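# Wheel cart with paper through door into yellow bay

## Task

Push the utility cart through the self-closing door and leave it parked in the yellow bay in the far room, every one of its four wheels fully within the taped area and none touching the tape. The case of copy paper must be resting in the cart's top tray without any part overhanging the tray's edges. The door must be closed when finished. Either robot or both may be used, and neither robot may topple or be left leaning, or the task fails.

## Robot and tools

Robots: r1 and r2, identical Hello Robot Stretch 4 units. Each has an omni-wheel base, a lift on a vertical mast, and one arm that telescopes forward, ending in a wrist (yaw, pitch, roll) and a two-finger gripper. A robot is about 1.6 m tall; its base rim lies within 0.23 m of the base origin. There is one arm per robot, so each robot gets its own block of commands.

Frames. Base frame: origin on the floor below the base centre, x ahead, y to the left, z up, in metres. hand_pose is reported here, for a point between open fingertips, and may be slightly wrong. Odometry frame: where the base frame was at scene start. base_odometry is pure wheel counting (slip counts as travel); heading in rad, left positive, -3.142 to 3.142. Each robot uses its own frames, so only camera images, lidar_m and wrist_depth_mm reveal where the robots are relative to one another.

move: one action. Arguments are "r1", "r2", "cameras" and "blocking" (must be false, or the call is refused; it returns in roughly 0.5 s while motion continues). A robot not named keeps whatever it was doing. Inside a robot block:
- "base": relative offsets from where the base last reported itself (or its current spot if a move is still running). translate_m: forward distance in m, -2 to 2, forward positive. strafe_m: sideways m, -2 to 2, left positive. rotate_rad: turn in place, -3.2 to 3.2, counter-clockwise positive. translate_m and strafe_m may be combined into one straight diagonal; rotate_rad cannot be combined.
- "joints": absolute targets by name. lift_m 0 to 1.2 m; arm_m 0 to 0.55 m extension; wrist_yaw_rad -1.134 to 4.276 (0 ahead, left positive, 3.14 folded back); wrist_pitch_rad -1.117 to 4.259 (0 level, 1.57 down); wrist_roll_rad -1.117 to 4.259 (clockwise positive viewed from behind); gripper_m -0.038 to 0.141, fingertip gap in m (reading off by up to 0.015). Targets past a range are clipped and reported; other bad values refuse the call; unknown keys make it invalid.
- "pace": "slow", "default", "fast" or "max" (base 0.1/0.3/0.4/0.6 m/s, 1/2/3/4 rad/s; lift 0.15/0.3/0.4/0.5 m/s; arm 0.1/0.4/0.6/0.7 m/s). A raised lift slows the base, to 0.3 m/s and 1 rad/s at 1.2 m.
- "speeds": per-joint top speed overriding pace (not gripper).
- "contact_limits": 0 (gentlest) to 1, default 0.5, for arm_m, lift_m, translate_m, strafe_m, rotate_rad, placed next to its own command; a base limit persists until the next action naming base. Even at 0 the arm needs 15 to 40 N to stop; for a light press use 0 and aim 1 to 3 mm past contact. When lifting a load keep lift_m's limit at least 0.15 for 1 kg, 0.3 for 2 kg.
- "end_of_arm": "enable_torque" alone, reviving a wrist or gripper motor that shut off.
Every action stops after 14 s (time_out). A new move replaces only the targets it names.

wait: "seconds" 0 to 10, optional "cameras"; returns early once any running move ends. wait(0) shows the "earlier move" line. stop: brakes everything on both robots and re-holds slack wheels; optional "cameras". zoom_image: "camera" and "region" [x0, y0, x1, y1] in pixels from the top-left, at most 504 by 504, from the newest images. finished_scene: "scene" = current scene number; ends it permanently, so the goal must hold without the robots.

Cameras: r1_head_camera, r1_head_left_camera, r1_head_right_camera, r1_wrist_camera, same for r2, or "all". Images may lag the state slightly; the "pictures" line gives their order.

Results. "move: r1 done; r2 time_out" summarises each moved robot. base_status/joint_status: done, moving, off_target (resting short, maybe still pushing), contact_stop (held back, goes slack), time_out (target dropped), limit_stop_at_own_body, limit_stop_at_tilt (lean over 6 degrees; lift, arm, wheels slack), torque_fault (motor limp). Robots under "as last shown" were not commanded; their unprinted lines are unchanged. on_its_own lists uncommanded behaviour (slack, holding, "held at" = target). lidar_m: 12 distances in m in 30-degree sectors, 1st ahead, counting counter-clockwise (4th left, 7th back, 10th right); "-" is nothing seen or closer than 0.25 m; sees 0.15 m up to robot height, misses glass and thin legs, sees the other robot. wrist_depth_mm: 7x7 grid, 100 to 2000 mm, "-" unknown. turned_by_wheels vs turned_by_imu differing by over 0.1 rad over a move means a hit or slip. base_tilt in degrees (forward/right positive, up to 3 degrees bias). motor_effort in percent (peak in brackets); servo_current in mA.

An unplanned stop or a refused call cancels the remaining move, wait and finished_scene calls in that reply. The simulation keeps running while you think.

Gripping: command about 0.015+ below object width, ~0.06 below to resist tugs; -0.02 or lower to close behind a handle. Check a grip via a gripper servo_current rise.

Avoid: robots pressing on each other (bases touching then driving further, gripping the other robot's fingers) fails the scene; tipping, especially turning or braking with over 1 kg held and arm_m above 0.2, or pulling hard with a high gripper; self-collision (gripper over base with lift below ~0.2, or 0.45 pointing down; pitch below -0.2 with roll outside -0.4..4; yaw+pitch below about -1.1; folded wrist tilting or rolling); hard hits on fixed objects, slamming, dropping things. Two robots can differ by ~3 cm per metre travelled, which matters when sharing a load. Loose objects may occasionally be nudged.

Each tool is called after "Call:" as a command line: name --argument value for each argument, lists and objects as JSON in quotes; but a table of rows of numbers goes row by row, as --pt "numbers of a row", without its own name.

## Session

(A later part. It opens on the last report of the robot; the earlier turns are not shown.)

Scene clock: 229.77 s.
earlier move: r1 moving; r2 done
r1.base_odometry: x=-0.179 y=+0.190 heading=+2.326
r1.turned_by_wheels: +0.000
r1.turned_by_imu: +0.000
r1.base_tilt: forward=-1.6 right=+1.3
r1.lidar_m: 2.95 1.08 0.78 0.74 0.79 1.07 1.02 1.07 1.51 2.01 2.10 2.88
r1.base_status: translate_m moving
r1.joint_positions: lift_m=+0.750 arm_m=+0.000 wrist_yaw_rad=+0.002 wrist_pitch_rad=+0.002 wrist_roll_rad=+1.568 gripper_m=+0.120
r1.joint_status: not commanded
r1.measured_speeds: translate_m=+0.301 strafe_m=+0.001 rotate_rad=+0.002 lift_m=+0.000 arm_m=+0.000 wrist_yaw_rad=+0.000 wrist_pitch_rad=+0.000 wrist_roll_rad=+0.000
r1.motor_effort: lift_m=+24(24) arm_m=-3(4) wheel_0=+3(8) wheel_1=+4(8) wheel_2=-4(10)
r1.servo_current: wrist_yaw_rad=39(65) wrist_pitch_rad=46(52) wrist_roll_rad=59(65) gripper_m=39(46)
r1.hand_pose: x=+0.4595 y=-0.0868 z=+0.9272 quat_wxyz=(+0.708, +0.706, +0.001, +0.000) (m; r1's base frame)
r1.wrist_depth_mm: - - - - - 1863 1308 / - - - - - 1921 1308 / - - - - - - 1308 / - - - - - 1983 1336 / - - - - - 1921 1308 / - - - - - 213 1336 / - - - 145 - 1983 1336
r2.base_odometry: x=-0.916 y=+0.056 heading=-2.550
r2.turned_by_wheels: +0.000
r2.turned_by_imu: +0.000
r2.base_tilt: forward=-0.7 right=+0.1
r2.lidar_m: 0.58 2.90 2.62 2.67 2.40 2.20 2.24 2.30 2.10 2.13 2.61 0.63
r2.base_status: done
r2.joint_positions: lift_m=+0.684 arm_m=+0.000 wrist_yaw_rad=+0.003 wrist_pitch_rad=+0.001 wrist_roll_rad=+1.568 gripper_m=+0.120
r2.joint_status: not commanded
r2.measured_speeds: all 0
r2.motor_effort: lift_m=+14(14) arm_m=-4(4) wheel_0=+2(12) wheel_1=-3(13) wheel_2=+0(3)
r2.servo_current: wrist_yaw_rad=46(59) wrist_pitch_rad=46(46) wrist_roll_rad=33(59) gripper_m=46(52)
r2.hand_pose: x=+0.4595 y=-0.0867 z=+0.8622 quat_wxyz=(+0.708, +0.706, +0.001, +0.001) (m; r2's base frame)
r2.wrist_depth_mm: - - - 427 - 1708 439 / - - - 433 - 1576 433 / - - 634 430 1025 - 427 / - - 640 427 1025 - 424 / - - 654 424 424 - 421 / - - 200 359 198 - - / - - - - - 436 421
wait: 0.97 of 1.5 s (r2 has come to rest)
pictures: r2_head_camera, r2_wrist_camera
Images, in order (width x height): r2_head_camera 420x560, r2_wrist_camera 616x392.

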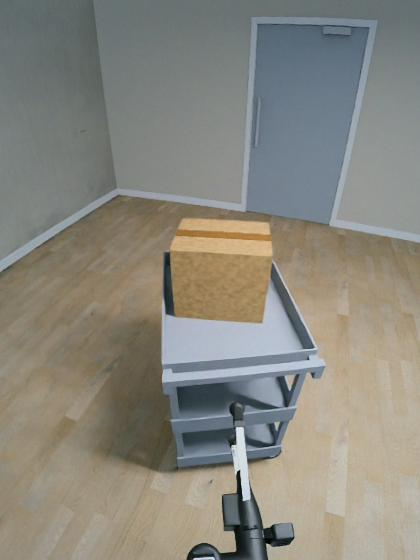

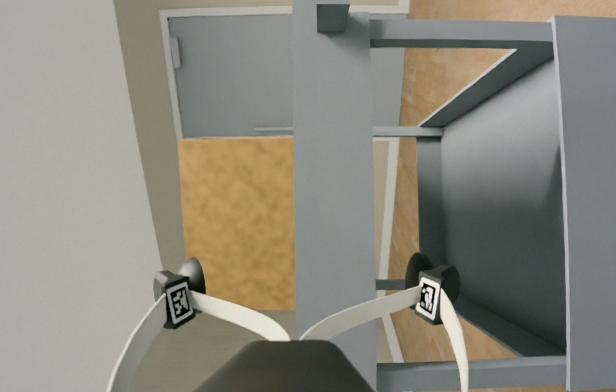

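Call:
move --blocking false --r2 '{"base": {"translate_m": 0.186}, "contact_limits": {"translate_m": 0.2}, "pace": "slow"}'

Call:
wait --seconds 2.6 --cameras '["r2_wrist_camera"]'

Call:
move --blocking false --r2 '{"joints": {"gripper_m": -0.035}}'

Call:
wait --seconds 2.5 --cameras '["r2_wrist_camera", "r2_head_camera", "r1_head_camera"]'

Scene clock: 238.23 s.
earlier move: r1 done
move: r2 moving
r1.base_odometry: x=-1.096 y=+1.165 heading=+2.326
r1.turned_by_wheels: +0.000
r1.turned_by_imu: +0.000
r1.base_tilt: forward=-1.6 right=+1.2
r1.lidar_m: 2.34 1.11 0.86 0.83 0.86 1.07 2.35 2.50 2.13 2.04 2.11 2.43
r1.base_status: done
r1.joint_positions: lift_m=+0.750 arm_m=+0.000 wrist_yaw_rad=+0.002 wrist_pitch_rad=+0.002 wrist_roll_rad=+1.568 gripper_m=+0.120
r1.joint_status: not commanded
r1.measured_speeds: all 0
r1.motor_effort: lift_m=+24(24) arm_m=-3(4) wheel_0=+1(2) wheel_1=+0(1) wheel_2=+2(2)
r1.servo_current: wrist_yaw_rad=52(59) wrist_pitch_rad=46(46) wrist_roll_rad=46(52) gripper_m=39(46)
r1.hand_pose: x=+0.4595 y=-0.0868 z=+0.9272 quat_wxyz=(+0.708, +0.706, +0.001, +0.000) (m; r1's base frame)
r1.wrist_depth_mm: - - - - - 1808 1308 / - - - - - 1863 1308 / - - - - - 1863 1366 / - - - - - 1921 1366 / - - - - - 1921 1366 / - - - - - 213 1308 / - - - 145 - 1921 1366
r2.base_odometry: x=-0.926 y=+0.049 heading=-2.550
r2.turned_by_wheels: +0.000
r2.turned_by_imu: +0.001
r2.base_tilt: forward=-0.7 right=+0.1
r2.lidar_m: 0.55 2.90 2.61 2.64 2.41 2.21 2.25 2.30 2.10 2.14 2.64 0.60
r2.base_status: translate_m moving
r2.joint_positions: lift_m=+0.684 arm_m=+0.000 wrist_yaw_rad=+0.003 wrist_pitch_rad=+0.001 wrist_roll_rad=+1.568 gripper_m=+0.120
r2.joint_status: not commanded
r2.measured_speeds: translate_m=+0.049 strafe_m=+0.000 rotate_rad=+0.001 lift_m=+0.000 arm_m=+0.000 wrist_yaw_rad=+0.000 wrist_pitch_rad=+0.000 wrist_roll_rad=+0.000
r2.motor_effort: lift_m=+14(14) arm_m=-4(4) wheel_0=+1(8) wheel_1=+8(8) wheel_2=-11(11)
r2.servo_current: wrist_yaw_rad=39(52) wrist_pitch_rad=39(46) wrist_roll_rad=46(52) gripper_m=52(52)
r2.contact_limits: translate_m 0.2
r2.hand_pose: x=+0.4595 y=-0.0867 z=+0.8622 quat_wxyz=(+0.708, +0.706, +0.001, +0.001) (m; r2's base frame)
r2.wrist_depth_mm: - - - 424 433 436 427 / - - - 421 - 1576 421 / - - 621 418 1025 - 418 / - - 634 415 1008 - 418 / - - 647 410 415 - 418 / - - 200 351 198 - - / - - - - - 530 424
pictures: none

Scene clock: 240.83 s.
earlier move: r2 moving
r1.base_odometry: x=-1.096 y=+1.165 heading=+2.326
r1.turned_by_wheels: +0.000
r1.turned_by_imu: +0.000
r1.base_tilt: forward=-1.6 right=+1.3
r1.lidar_m: 2.34 1.10 0.85 0.83 0.86 1.13 2.35 2.48 2.14 2.03 2.10 2.43
r1.base_status: done
r1.joint_positions: lift_m=+0.750 arm_m=+0.000 wrist_yaw_rad=+0.002 wrist_pitch_rad=+0.002 wrist_roll_rad=+1.568 gripper_m=+0.120
r1.joint_status: not commanded
r1.measured_speeds: all 0
r1.motor_effort: lift_m=+24(24) arm_m=-4(4) wheel_0=+1(2) wheel_1=+0(1) wheel_2=+2(3)
r1.servo_current: wrist_yaw_rad=46(65) wrist_pitch_rad=39(52) wrist_roll_rad=46(72) gripper_m=39(52)
r1.hand_pose: x=+0.4595 y=-0.0868 z=+0.9272 quat_wxyz=(+0.708, +0.706, +0.001, +0.000) (m; r1's base frame)
r1.wrist_depth_mm: - - - - - 1863 1281 / - - - - - 1921 1308 / - - - - - 1921 1308 / - - - - - 1921 1336 / - - - - - 1921 1336 / - - - - - 213 1336 / - - - 145 - 1983 1336
r2.base_odometry: x=-1.070 y=-0.048 heading=-2.550
r2.turned_by_wheels: +0.000
r2.turned_by_imu: +0.000
r2.base_tilt: forward=-0.7 right=+0.0
r2.lidar_m: 0.38 2.83 2.56 2.58 2.58 2.38 2.37 2.37 2.16 2.19 2.74 0.44
r2.base_status: translate_m moving
r2.joint_positions: lift_m=+0.684 arm_m=+0.000 wrist_yaw_rad=+0.003 wrist_pitch_rad=+0.001 wrist_roll_rad=+1.568 gripper_m=+0.120
r2.joint_status: not commanded
r2.measured_speeds: all 0
r2.motor_effort: lift_m=+14(14) arm_m=-4(4) wheel_0=+3(9) wheel_1=+6(8) wheel_2=-5(11)
r2.servo_current: wrist_yaw_rad=52(59) wrist_pitch_rad=39(46) wrist_roll_rad=52(65) gripper_m=46(59)
r2.contact_limits: translate_m 0.2
r2.hand_pose: x=+0.4595 y=-0.0867 z=+0.8622 quat_wxyz=(+0.708, +0.706, +0.001, +0.001) (m; r2's base frame)
r2.wrist_depth_mm: - - - 188 248 1661 1160 / - - - 186 247 1708 - / - - 449 185 244 842 - / - - 462 183 243 842 - / - - 469 182 241 - - / - - 200 181 213 - - / - - 492 - 238 1756 508
wait: 2.60 s; no rest
pictures: r2_wrist_camera
Images, in order (width x height): r2_wrist_camera 616x392.

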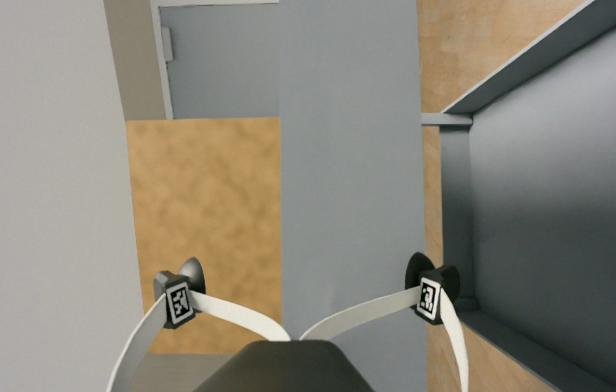

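Scene clock: 241.33 s.
earlier move: r2 done
move: r2 moving
r1: as last shown
r1.lidar_m: 2.32 1.08 0.87 0.83 0.85 1.08 2.34 2.51 2.10 2.02 2.12 2.41
r1.motor_effort: lift_m=+24(24) arm_m=-3(4) wheel_0=+2(2) wheel_1=+0(1) wheel_2=+2(3)
r1.servo_current: wrist_yaw_rad=46(59) wrist_pitch_rad=52(52) wrist_roll_rad=46(72) gripper_m=46(46)
r1.wrist_depth_mm: - - - - - 1808 1308 / - - - - - 1863 1336 / - - - - - 1921 1336 / - - - - - 1921 1308 / - - - - - 1983 1366 / - - - - - 213 1336 / - - - 144 - 1921 1366
r2.base_odometry: x=-1.070 y=-0.048 heading=-2.550
r2.turned_by_wheels: +0.000
r2.turned_by_imu: +0.000
r2.base_tilt: forward=-0.7 right=+0.0
r2.lidar_m: 0.39 2.83 2.56 2.59 2.55 2.37 2.39 2.35 2.17 2.19 2.76 0.45
r2.base_status: done
r2.joint_positions: lift_m=+0.684 arm_m=+0.000 wrist_yaw_rad=+0.003 wrist_pitch_rad=+0.001 wrist_roll_rad=+1.568 gripper_m=+0.106
r2.joint_status: gripper_m moving
r2.measured_speeds: all 0
r2.motor_effort: lift_m=+14(14) arm_m=-4(4) wheel_0=+3(3) wheel_1=+5(5) wheel_2=-5(5)
r2.servo_current: wrist_yaw_rad=52(52) wrist_pitch_rad=46(52) wrist_roll_rad=46(52) gripper_m=111(117)
r2.contact_limits: translate_m 0.2
r2.hand_pose: x=+0.4595 y=-0.0867 z=+0.8622 quat_wxyz=(+0.708, +0.706, +0.001, +0.001) (m; r2's base frame)
r2.wrist_depth_mm: - - - 188 249 1661 1138 / - - - 187 248 1708 - / - - 452 185 245 854 - / - 462 459 184 243 831 - / - - 469 183 241 842 - / - - 197 181 196 - - / - - 492 - - 1708 508
pictures: none

Scene clock: 243.10 s.
earlier move: r2 done
r1.base_odometry: x=-1.096 y=+1.165 heading=+2.326
r1.turned_by_wheels: +0.000
r1.turned_by_imu: +0.000
r1.base_tilt: forward=-1.6 right=+1.3
r1.lidar_m: 2.32 1.07 0.85 0.82 0.88 1.10 2.35 2.47 2.11 2.02 2.11 2.43
r1.base_status: not commanded
r1.joint_positions: lift_m=+0.750 arm_m=+0.000 wrist_yaw_rad=+0.002 wrist_pitch_rad=+0.002 wrist_roll_rad=+1.568 gripper_m=+0.120
r1.joint_status: not commanded
r1.measured_speeds: all 0
r1.motor_effort: lift_m=+24(24) arm_m=-3(4) wheel_0=+2(2) wheel_1=+0(1) wheel_2=+2(3)
r1.servo_current: wrist_yaw_rad=46(65) wrist_pitch_rad=39(52) wrist_roll_rad=26(72) gripper_m=39(52)
r1.hand_pose: x=+0.4595 y=-0.0868 z=+0.9272 quat_wxyz=(+0.708, +0.706, +0.001, +0.000) (m; r1's base frame)
r1.wrist_depth_mm: - - - - - 1863 1255 / - - - - - 1921 1281 / - - - - - 1863 1336 / - - - - - 1921 1336 / - - - - - 1921 1308 / - - - - - 214 1336 / - - - 145 - 1983 1336
r2.base_odometry: x=-1.071 y=-0.048 heading=-2.550
r2.turned_by_wheels: +0.000
r2.turned_by_imu: +0.000
r2.base_tilt: forward=-0.6 right=+0.0
r2.lidar_m: 0.40 2.81 2.55 2.57 2.59 2.36 2.40 2.36 2.18 2.18 2.74 0.43
r2.base_status: done
r2.joint_positions: lift_m=+0.684 arm_m=+0.000 wrist_yaw_rad=+0.002 wrist_pitch_rad=+0.007 wrist_roll_rad=+1.568 gripper_m=-0.033
r2.joint_status: all done
r2.measured_speeds: all 0
r2.motor_effort: lift_m=+18(18) arm_m=+3(4) wheel_0=+0(4) wheel_1=+2(5) wheel_2=+3(5)
r2.servo_current: wrist_yaw_rad=52(65) wrist_pitch_rad=52(52) wrist_roll_rad=39(59) gripper_m=130(338)
r2.contact_limits: translate_m 0.2
r2.hand_pose: x=+0.4594 y=-0.0869 z=+0.8602 quat_wxyz=(+0.708, +0.706, +0.003, -0.002) (m; r2's base frame)
r2.wrist_depth_mm: - - - 176 237 1708 496 / - - - 176 236 1661 - / - 439 439 174 236 842 - / - 452 452 233 234 842 - / - 473 462 173 233 831 - / - - 186 172 178 - - / - - - - 232 1576 -
wait: 1.77 of 2.5 s (r2 has come to rest)
pictures: r1_head_camera, r2_head_camera, r2_wrist_camera
Images, in order (width x height): r1_head_camera 420x560, r2_head_camera 420x560, r2_wrist_camera 616x392.

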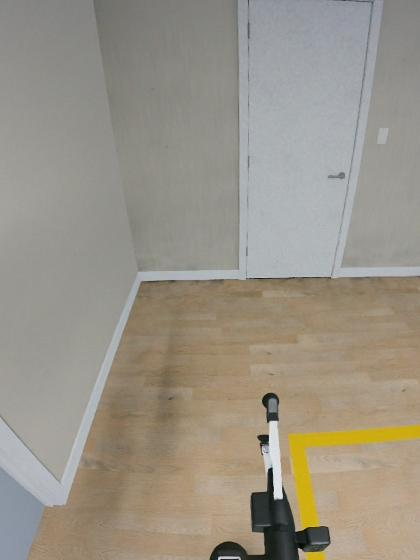

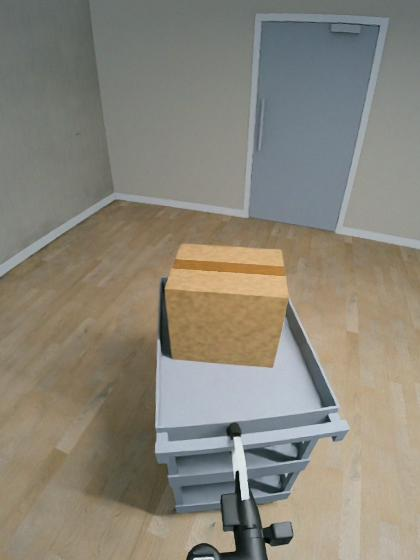

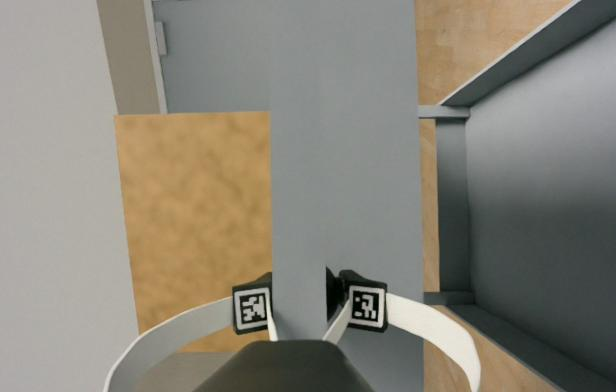

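Call:
move --blocking false --r2 '{"base": {"translate_m": -0.464, "strafe_m": 0.185}, "pace": "slow", "contact_limits": {"translate_m": 0.5}}' --r1 '{"base": {"rotate_rad": 1.57}}'

Call:
wait --seconds 6

Call:
wait --seconds 5 --cameras '["r2_head_camera", "r2_wrist_camera", "r1_head_camera"]'

Scene clock: 279.33 s.
move: r1 moving; r2 moving
r1.base_odometry: x=-1.096 y=+1.165 heading=+2.578
r1.turned_by_wheels: +0.252
r1.turned_by_imu: +0.253
r1.base_tilt: forward=-1.6 right=+1.3
r1.lidar_m: 1.58 0.88 0.83 0.82 0.90 1.53 2.35 2.40 2.05 2.03 2.38 2.32
r1.base_status: rotate_rad moving
r1.joint_positions: lift_m=+0.750 arm_m=+0.000 wrist_yaw_rad=+0.002 wrist_pitch_rad=+0.002 wrist_roll_rad=+1.568 gripper_m=+0.120
r1.joint_status: not commanded
r1.measured_speeds: translate_m=+0.002 strafe_m=+0.000 rotate_rad=+0.974 lift_m=+0.000 arm_m=+0.000 wrist_yaw_rad=+0.000 wrist_pitch_rad=+0.000 wrist_roll_rad=+0.000
r1.motor_effort: lift_m=+24(24) arm_m=-3(4) wheel_0=-6(9) wheel_1=-7(8) wheel_2=-6(7)
r1.servo_current: wrist_yaw_rad=52(65) wrist_pitch_rad=46(46) wrist_roll_rad=46(65) gripper_m=46(46)
r1.hand_pose: x=+0.4595 y=-0.0868 z=+0.9272 quat_wxyz=(+0.708, +0.706, +0.001, +0.000) (m; r1's base frame)
r1.wrist_depth_mm: 1983 - - - - 1863 1308 / - - - - - 1921 1308 / - - - - - 1863 1308 / - - - - - 1921 1336 / - - - - - 1863 1366 / - 204 212 - 192 213 1336 / - 139 - 144 - - 1281
r2.base_odometry: x=-1.058 y=-0.045 heading=-2.549
r2.turned_by_wheels: +0.000
r2.turned_by_imu: +0.001
r2.base_tilt: forward=-0.7 right=+0.1
r2.lidar_m: 0.39 2.82 2.55 2.59 2.58 2.36 2.39 2.38 2.16 2.20 2.75 0.45
r2.base_status: translate_m moving; strafe_m moving
r2.joint_positions: lift_m=+0.684 arm_m=+0.000 wrist_yaw_rad=+0.004 wrist_pitch_rad=+0.007 wrist_roll_rad=+1.569 gripper_m=-0.033
r2.joint_status: not commanded
r2.measured_speeds: translate_m=-0.047 strafe_m=+0.019 rotate_rad=+0.001 lift_m=+0.000 arm_m=+0.000 wrist_yaw_rad=+0.009 wrist_pitch_rad=+0.000 wrist_roll_rad=+0.000
r2.motor_effort: lift_m=+17(18) arm_m=-4(4) wheel_0=-4(11) wheel_1=-6(6) wheel_2=+16(17)
r2.servo_current: wrist_yaw_rad=46(52) wrist_pitch_rad=52(52) wrist_roll_rad=52(65) gripper_m=130(130)
r2.contact_limits: translate_m 0.5
r2.hand_pose: x=+0.4596 y=-0.0863 z=+0.8602 quat_wxyz=(+0.708, +0.706, +0.004, -0.001) (m; r2's base frame)
r2.wrist_depth_mm: - - - 174 234 1708 - / - - - 174 234 798 - / - 436 436 173 234 831 - / - 455 449 234 234 820 - / - 469 466 173 234 831 - / - - 187 172 178 - - / - - - - 231 1576 480
pictures: none

Scene clock: 280.90 s.
earlier move: r1 done; r2 moving
r1.base_odometry: x=-1.096 y=+1.165 heading=-2.388
r1.turned_by_wheels: +1.317
r1.turned_by_imu: +1.325
r1.base_tilt: forward=-1.6 right=+1.3
r1.lidar_m: 0.82 0.87 1.08 2.36 2.45 2.15 2.03 2.14 2.44 2.36 1.10 0.89
r1.base_status: done
r1.joint_positions: lift_m=+0.750 arm_m=+0.000 wrist_yaw_rad=+0.002 wrist_pitch_rad=+0.002 wrist_roll_rad=+1.568 gripper_m=+0.120
r1.joint_status: not commanded
r1.measured_speeds: all 0
r1.motor_effort: lift_m=+23(24) arm_m=-4(4) wheel_0=-2(9) wheel_1=-2(9) wheel_2=-1(9)
r1.servo_current: wrist_yaw_rad=39(65) wrist_pitch_rad=46(52) wrist_roll_rad=39(65) gripper_m=46(52)
r1.hand_pose: x=+0.4595 y=-0.0868 z=+0.9272 quat_wxyz=(+0.708, +0.706, +0.001, +0.000) (m; r1's base frame)
r1.wrist_depth_mm: 609 615 615 621 - - - / - - - - - - - / - - - - - - - / - - - - - - - / - - - - - - - / - 193 - - 191 196 - / - 139 - 144 - - -
r2.base_odometry: x=-0.914 y=-0.014 heading=-2.549
r2.turned_by_wheels: +0.000
r2.turned_by_imu: +0.001
r2.base_tilt: forward=-0.6 right=+0.1
r2.lidar_m: 0.40 2.82 2.56 2.59 2.42 2.21 2.26 2.35 2.16 2.18 2.74 0.43
r2.base_status: translate_m moving; strafe_m moving
r2.joint_positions: lift_m=+0.684 arm_m=+0.000 wrist_yaw_rad=+0.005 wrist_pitch_rad=+0.007 wrist_roll_rad=+1.569 gripper_m=-0.033
r2.joint_status: not commanded
r2.measured_speeds: translate_m=-0.093 strafe_m=+0.038 rotate_rad=+0.004 lift_m=+0.000 arm_m=+0.000 wrist_yaw_rad=+0.000 wrist_pitch_rad=+0.000 wrist_roll_rad=+0.000
r2.motor_effort: lift_m=+17(18) arm_m=-4(4) wheel_0=-4(11) wheel_1=-6(8) wheel_2=+13(18)
r2.servo_current: wrist_yaw_rad=52(65) wrist_pitch_rad=46(59) wrist_roll_rad=46(65) gripper_m=124(137)
r2.contact_limits: translate_m 0.5
r2.hand_pose: x=+0.4598 y=-0.0860 z=+0.8602 quat_wxyz=(+0.708, +0.706, +0.004, -0.001) (m; r2's base frame)
r2.wrist_depth_mm: - - - 172 232 1661 - / - - - 173 232 788 - / - 439 436 172 233 842 - / - 455 449 173 232 842 - / - 469 466 172 233 831 - / - - 186 172 178 - - / - - - - 233 1464 480
wait: 1.57 of 6 s (r1 has come to rest)
pictures: none

Scene clock: 285.03 s.
earlier move: r2 done
r1.base_odometry: x=-1.096 y=+1.165 heading=-2.388
r1.turned_by_wheels: +0.000
r1.turned_by_imu: +0.000
r1.base_tilt: forward=-1.6 right=+1.3
r1.lidar_m: 0.81 0.87 1.06 2.34 2.47 2.10 2.00 2.10 2.44 2.36 1.10 0.86
r1.base_status: done
r1.joint_positions: lift_m=+0.750 arm_m=+0.000 wrist_yaw_rad=+0.002 wrist_pitch_rad=+0.002 wrist_roll_rad=+1.568 gripper_m=+0.120
r1.joint_status: not commanded
r1.measured_speeds: all 0
r1.motor_effort: lift_m=+23(24) arm_m=-4(4) wheel_0=-2(9) wheel_1=-2(9) wheel_2=-1(9)
r1.servo_current: wrist_yaw_rad=39(72) wrist_pitch_rad=39(52) wrist_roll_rad=59(72) gripper_m=46(52)
r1.hand_pose: x=+0.4595 y=-0.0868 z=+0.9272 quat_wxyz=(+0.708, +0.706, +0.001, +0.000) (m; r1's base frame)
r1.wrist_depth_mm: 615 615 615 615 - - - / - - - - - - - / - - - - - - - / - - - - - - - / - - - - - - - / - 193 - - 191 197 - / - 139 - 144 - - -
r2.base_odometry: x=-0.583 y=+0.057 heading=-2.550
r2.turned_by_wheels: -0.001
r2.turned_by_imu: +0.001
r2.base_tilt: forward=-0.7 right=+0.1
r2.lidar_m: 0.41 2.82 2.55 2.58 2.06 1.86 1.90 2.38 2.18 2.18 2.76 0.42
r2.base_status: done
r2.joint_positions: lift_m=+0.684 arm_m=+0.000 wrist_yaw_rad=+0.005 wrist_pitch_rad=+0.007 wrist_roll_rad=+1.569 gripper_m=-0.033
r2.joint_status: not commanded
r2.measured_speeds: all 0
r2.motor_effort: lift_m=+17(18) arm_m=-4(4) wheel_0=-1(11) wheel_1=-5(8) wheel_2=+9(18)
r2.servo_current: wrist_yaw_rad=52(65) wrist_pitch_rad=52(59) wrist_roll_rad=39(65) gripper_m=124(137)
r2.contact_limits: translate_m 0.5
r2.hand_pose: x=+0.4598 y=-0.0859 z=+0.8602 quat_wxyz=(+0.708, +0.706, +0.004, -0.001) (m; r2's base frame)
r2.wrist_depth_mm: - - - 173 233 1708 - / - - - 172 232 768 - / - 436 433 172 233 831 - / - 455 449 172 232 820 - / - 466 459 172 233 842 - / - - 187 172 178 - - / - - - - 233 1576 480
wait: 4.13 of 5 s (r2 has come to rest)
pictures: r1_head_camera, r2_head_camera, r2_wrist_camera
Images, in order (width x height): r1_head_camera 420x560, r2_head_camera 420x560, r2_wrist_camera 616x392.

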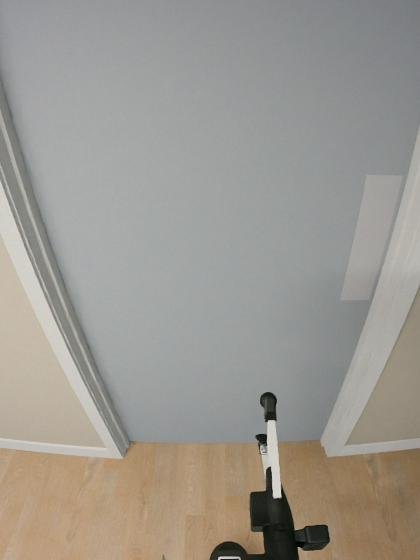

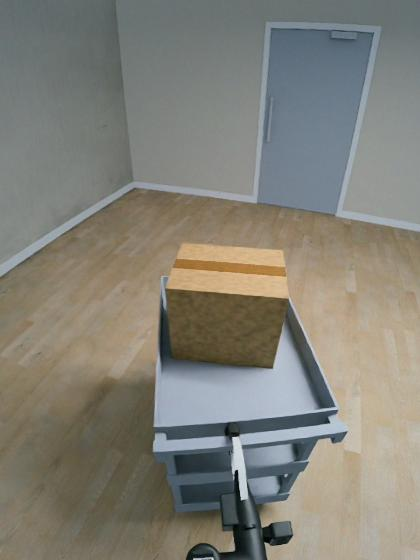

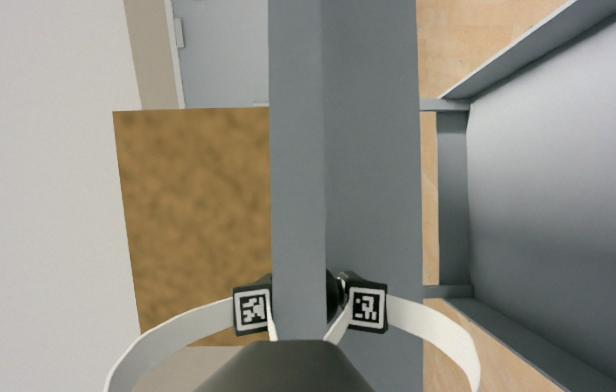

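Call:
move --blocking false --r2 '{"base": {"translate_m": -0.547, "strafe_m": -0.066}, "pace": "slow", "contact_limits": {"translate_m": 0.5}}'

Call:
wait --seconds 6.5 --cameras '["r2_head_camera", "r2_wrist_camera"]'

Scene clock: 314.33 s.
move: r2 moving
r1: as last shown
r1.base_tilt: forward=-1.5 right=+1.3
r1.lidar_m: 0.82 0.88 1.06 2.36 2.46 2.10 2.02 2.10 2.46 2.33 1.09 0.89
r1.motor_effort: lift_m=+23(23) arm_m=-4(4) wheel_0=-2(3) wheel_1=-2(2) wheel_2=-1(1)
r1.servo_current: wrist_yaw_rad=46(65) wrist_pitch_rad=46(46) wrist_roll_rad=52(65) gripper_m=39(46)
r1.wrist_depth_mm: 609 609 615 609 - - - / - - - - - - - / - - - - - - - / - - - - - - - / - - - - - - - / - 193 - - 191 196 - / - 138 - 144 - - -
r2.base_odometry: x=-0.573 y=+0.066 heading=-2.549
r2.turned_by_wheels: +0.001
r2.turned_by_imu: +0.001
r2.base_tilt: forward=-0.7 right=+0.1
r2.lidar_m: 0.39 2.82 2.53 2.61 2.06 1.86 1.89 2.34 2.15 2.20 2.73 0.40
r2.base_status: translate_m moving; strafe_m moving
r2.joint_positions: lift_m=+0.684 arm_m=+0.000 wrist_yaw_rad=+0.006 wrist_pitch_rad=+0.007 wrist_roll_rad=+1.569 gripper_m=-0.033
r2.joint_status: not commanded
r2.measured_speeds: translate_m=-0.049 strafe_m=-0.006 rotate_rad=+0.000 lift_m=+0.000 arm_m=+0.000 wrist_yaw_rad=+0.000 wrist_pitch_rad=+0.000 wrist_roll_rad=+0.001
r2.motor_effort: lift_m=+17(18) arm_m=-4(4) wheel_0=-3(6) wheel_1=-7(9) wheel_2=+17(17)
r2.servo_current: wrist_yaw_rad=65(65) wrist_pitch_rad=46(52) wrist_roll_rad=46(46) gripper_m=117(130)
r2.contact_limits: translate_m 0.5
r2.hand_pose: x=+0.4598 y=-0.0857 z=+0.8602 quat_wxyz=(+0.708, +0.706, +0.005, +0.000) (m; r2's base frame)
r2.wrist_depth_mm: - - - 173 233 1661 - / - - - 173 233 798 - / - 436 433 173 234 842 - / - 452 449 173 233 831 - / - 466 459 172 233 831 - / - - 186 172 178 - - / - - - - 232 1576 480
pictures: none

Scene clock: 320.60 s.
earlier move: r2 done
r1.base_odometry: x=-1.096 y=+1.165 heading=-2.388
r1.turned_by_wheels: +0.000
r1.turned_by_imu: +0.000
r1.base_tilt: forward=-1.6 right=+1.3
r1.lidar_m: 0.82 0.86 1.04 2.35 2.46 2.13 2.02 2.11 2.44 2.34 1.08 0.87
r1.base_status: not commanded
r1.joint_positions: lift_m=+0.750 arm_m=+0.000 wrist_yaw_rad=+0.002 wrist_pitch_rad=+0.002 wrist_roll_rad=+1.568 gripper_m=+0.120
r1.joint_status: not commanded
r1.measured_speeds: all 0
r1.motor_effort: lift_m=+23(23) arm_m=-4(4) wheel_0=-2(3) wheel_1=-2(2) wheel_2=-1(1)
r1.servo_current: wrist_yaw_rad=52(78) wrist_pitch_rad=39(52) wrist_roll_rad=52(72) gripper_m=46(52)
r1.hand_pose: x=+0.4595 y=-0.0868 z=+0.9272 quat_wxyz=(+0.708, +0.706, +0.001, +0.000) (m; r1's base frame)
r1.wrist_depth_mm: 603 615 615 627 - - - / - - - - - - - / - - - - - - - / - - - - - - - / - - - - - - - / - 193 - - 191 197 - / - 139 - 145 - - -
r2.base_odometry: x=-0.166 y=+0.417 heading=-2.549
r2.turned_by_wheels: +0.000
r2.turned_by_imu: +0.003
r2.base_tilt: forward=-0.6 right=+0.1
r2.lidar_m: 0.33 0.44 2.80 2.33 1.52 1.39 1.41 1.78 1.88 1.92 2.42 0.46
r2.base_status: done
r2.joint_positions: lift_m=+0.684 arm_m=+0.000 wrist_yaw_rad=+0.007 wrist_pitch_rad=+0.007 wrist_roll_rad=+1.569 gripper_m=-0.034
r2.joint_status: not commanded
r2.measured_speeds: all 0
r2.motor_effort: lift_m=+17(18) arm_m=-4(4) wheel_0=+0(6) wheel_1=-5(9) wheel_2=+10(17)
r2.servo_current: wrist_yaw_rad=65(78) wrist_pitch_rad=46(59) wrist_roll_rad=59(59) gripper_m=117(130)
r2.contact_limits: translate_m 0.5
r2.hand_pose: x=+0.4599 y=-0.0854 z=+0.8602 quat_wxyz=(+0.708, +0.706, +0.005, +0.000) (m; r2's base frame)
r2.wrist_depth_mm: - - - 312 334 343 343 / - - - 287 306 1661 484 / - - - 268 279 1661 - / - - - 251 262 750 - / - 459 455 185 241 831 - / - 449 186 170 178 - - / - - 433 - 217 - -
wait: 6.27 of 6.5 s (r2 has come to rest)
pictures: r2_head_camera, r2_wrist_camera
Images, in order (width x height): r2_head_camera 420x560, r2_wrist_camera 616x392.

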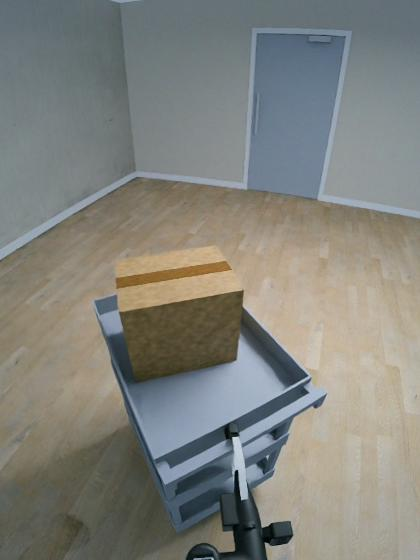

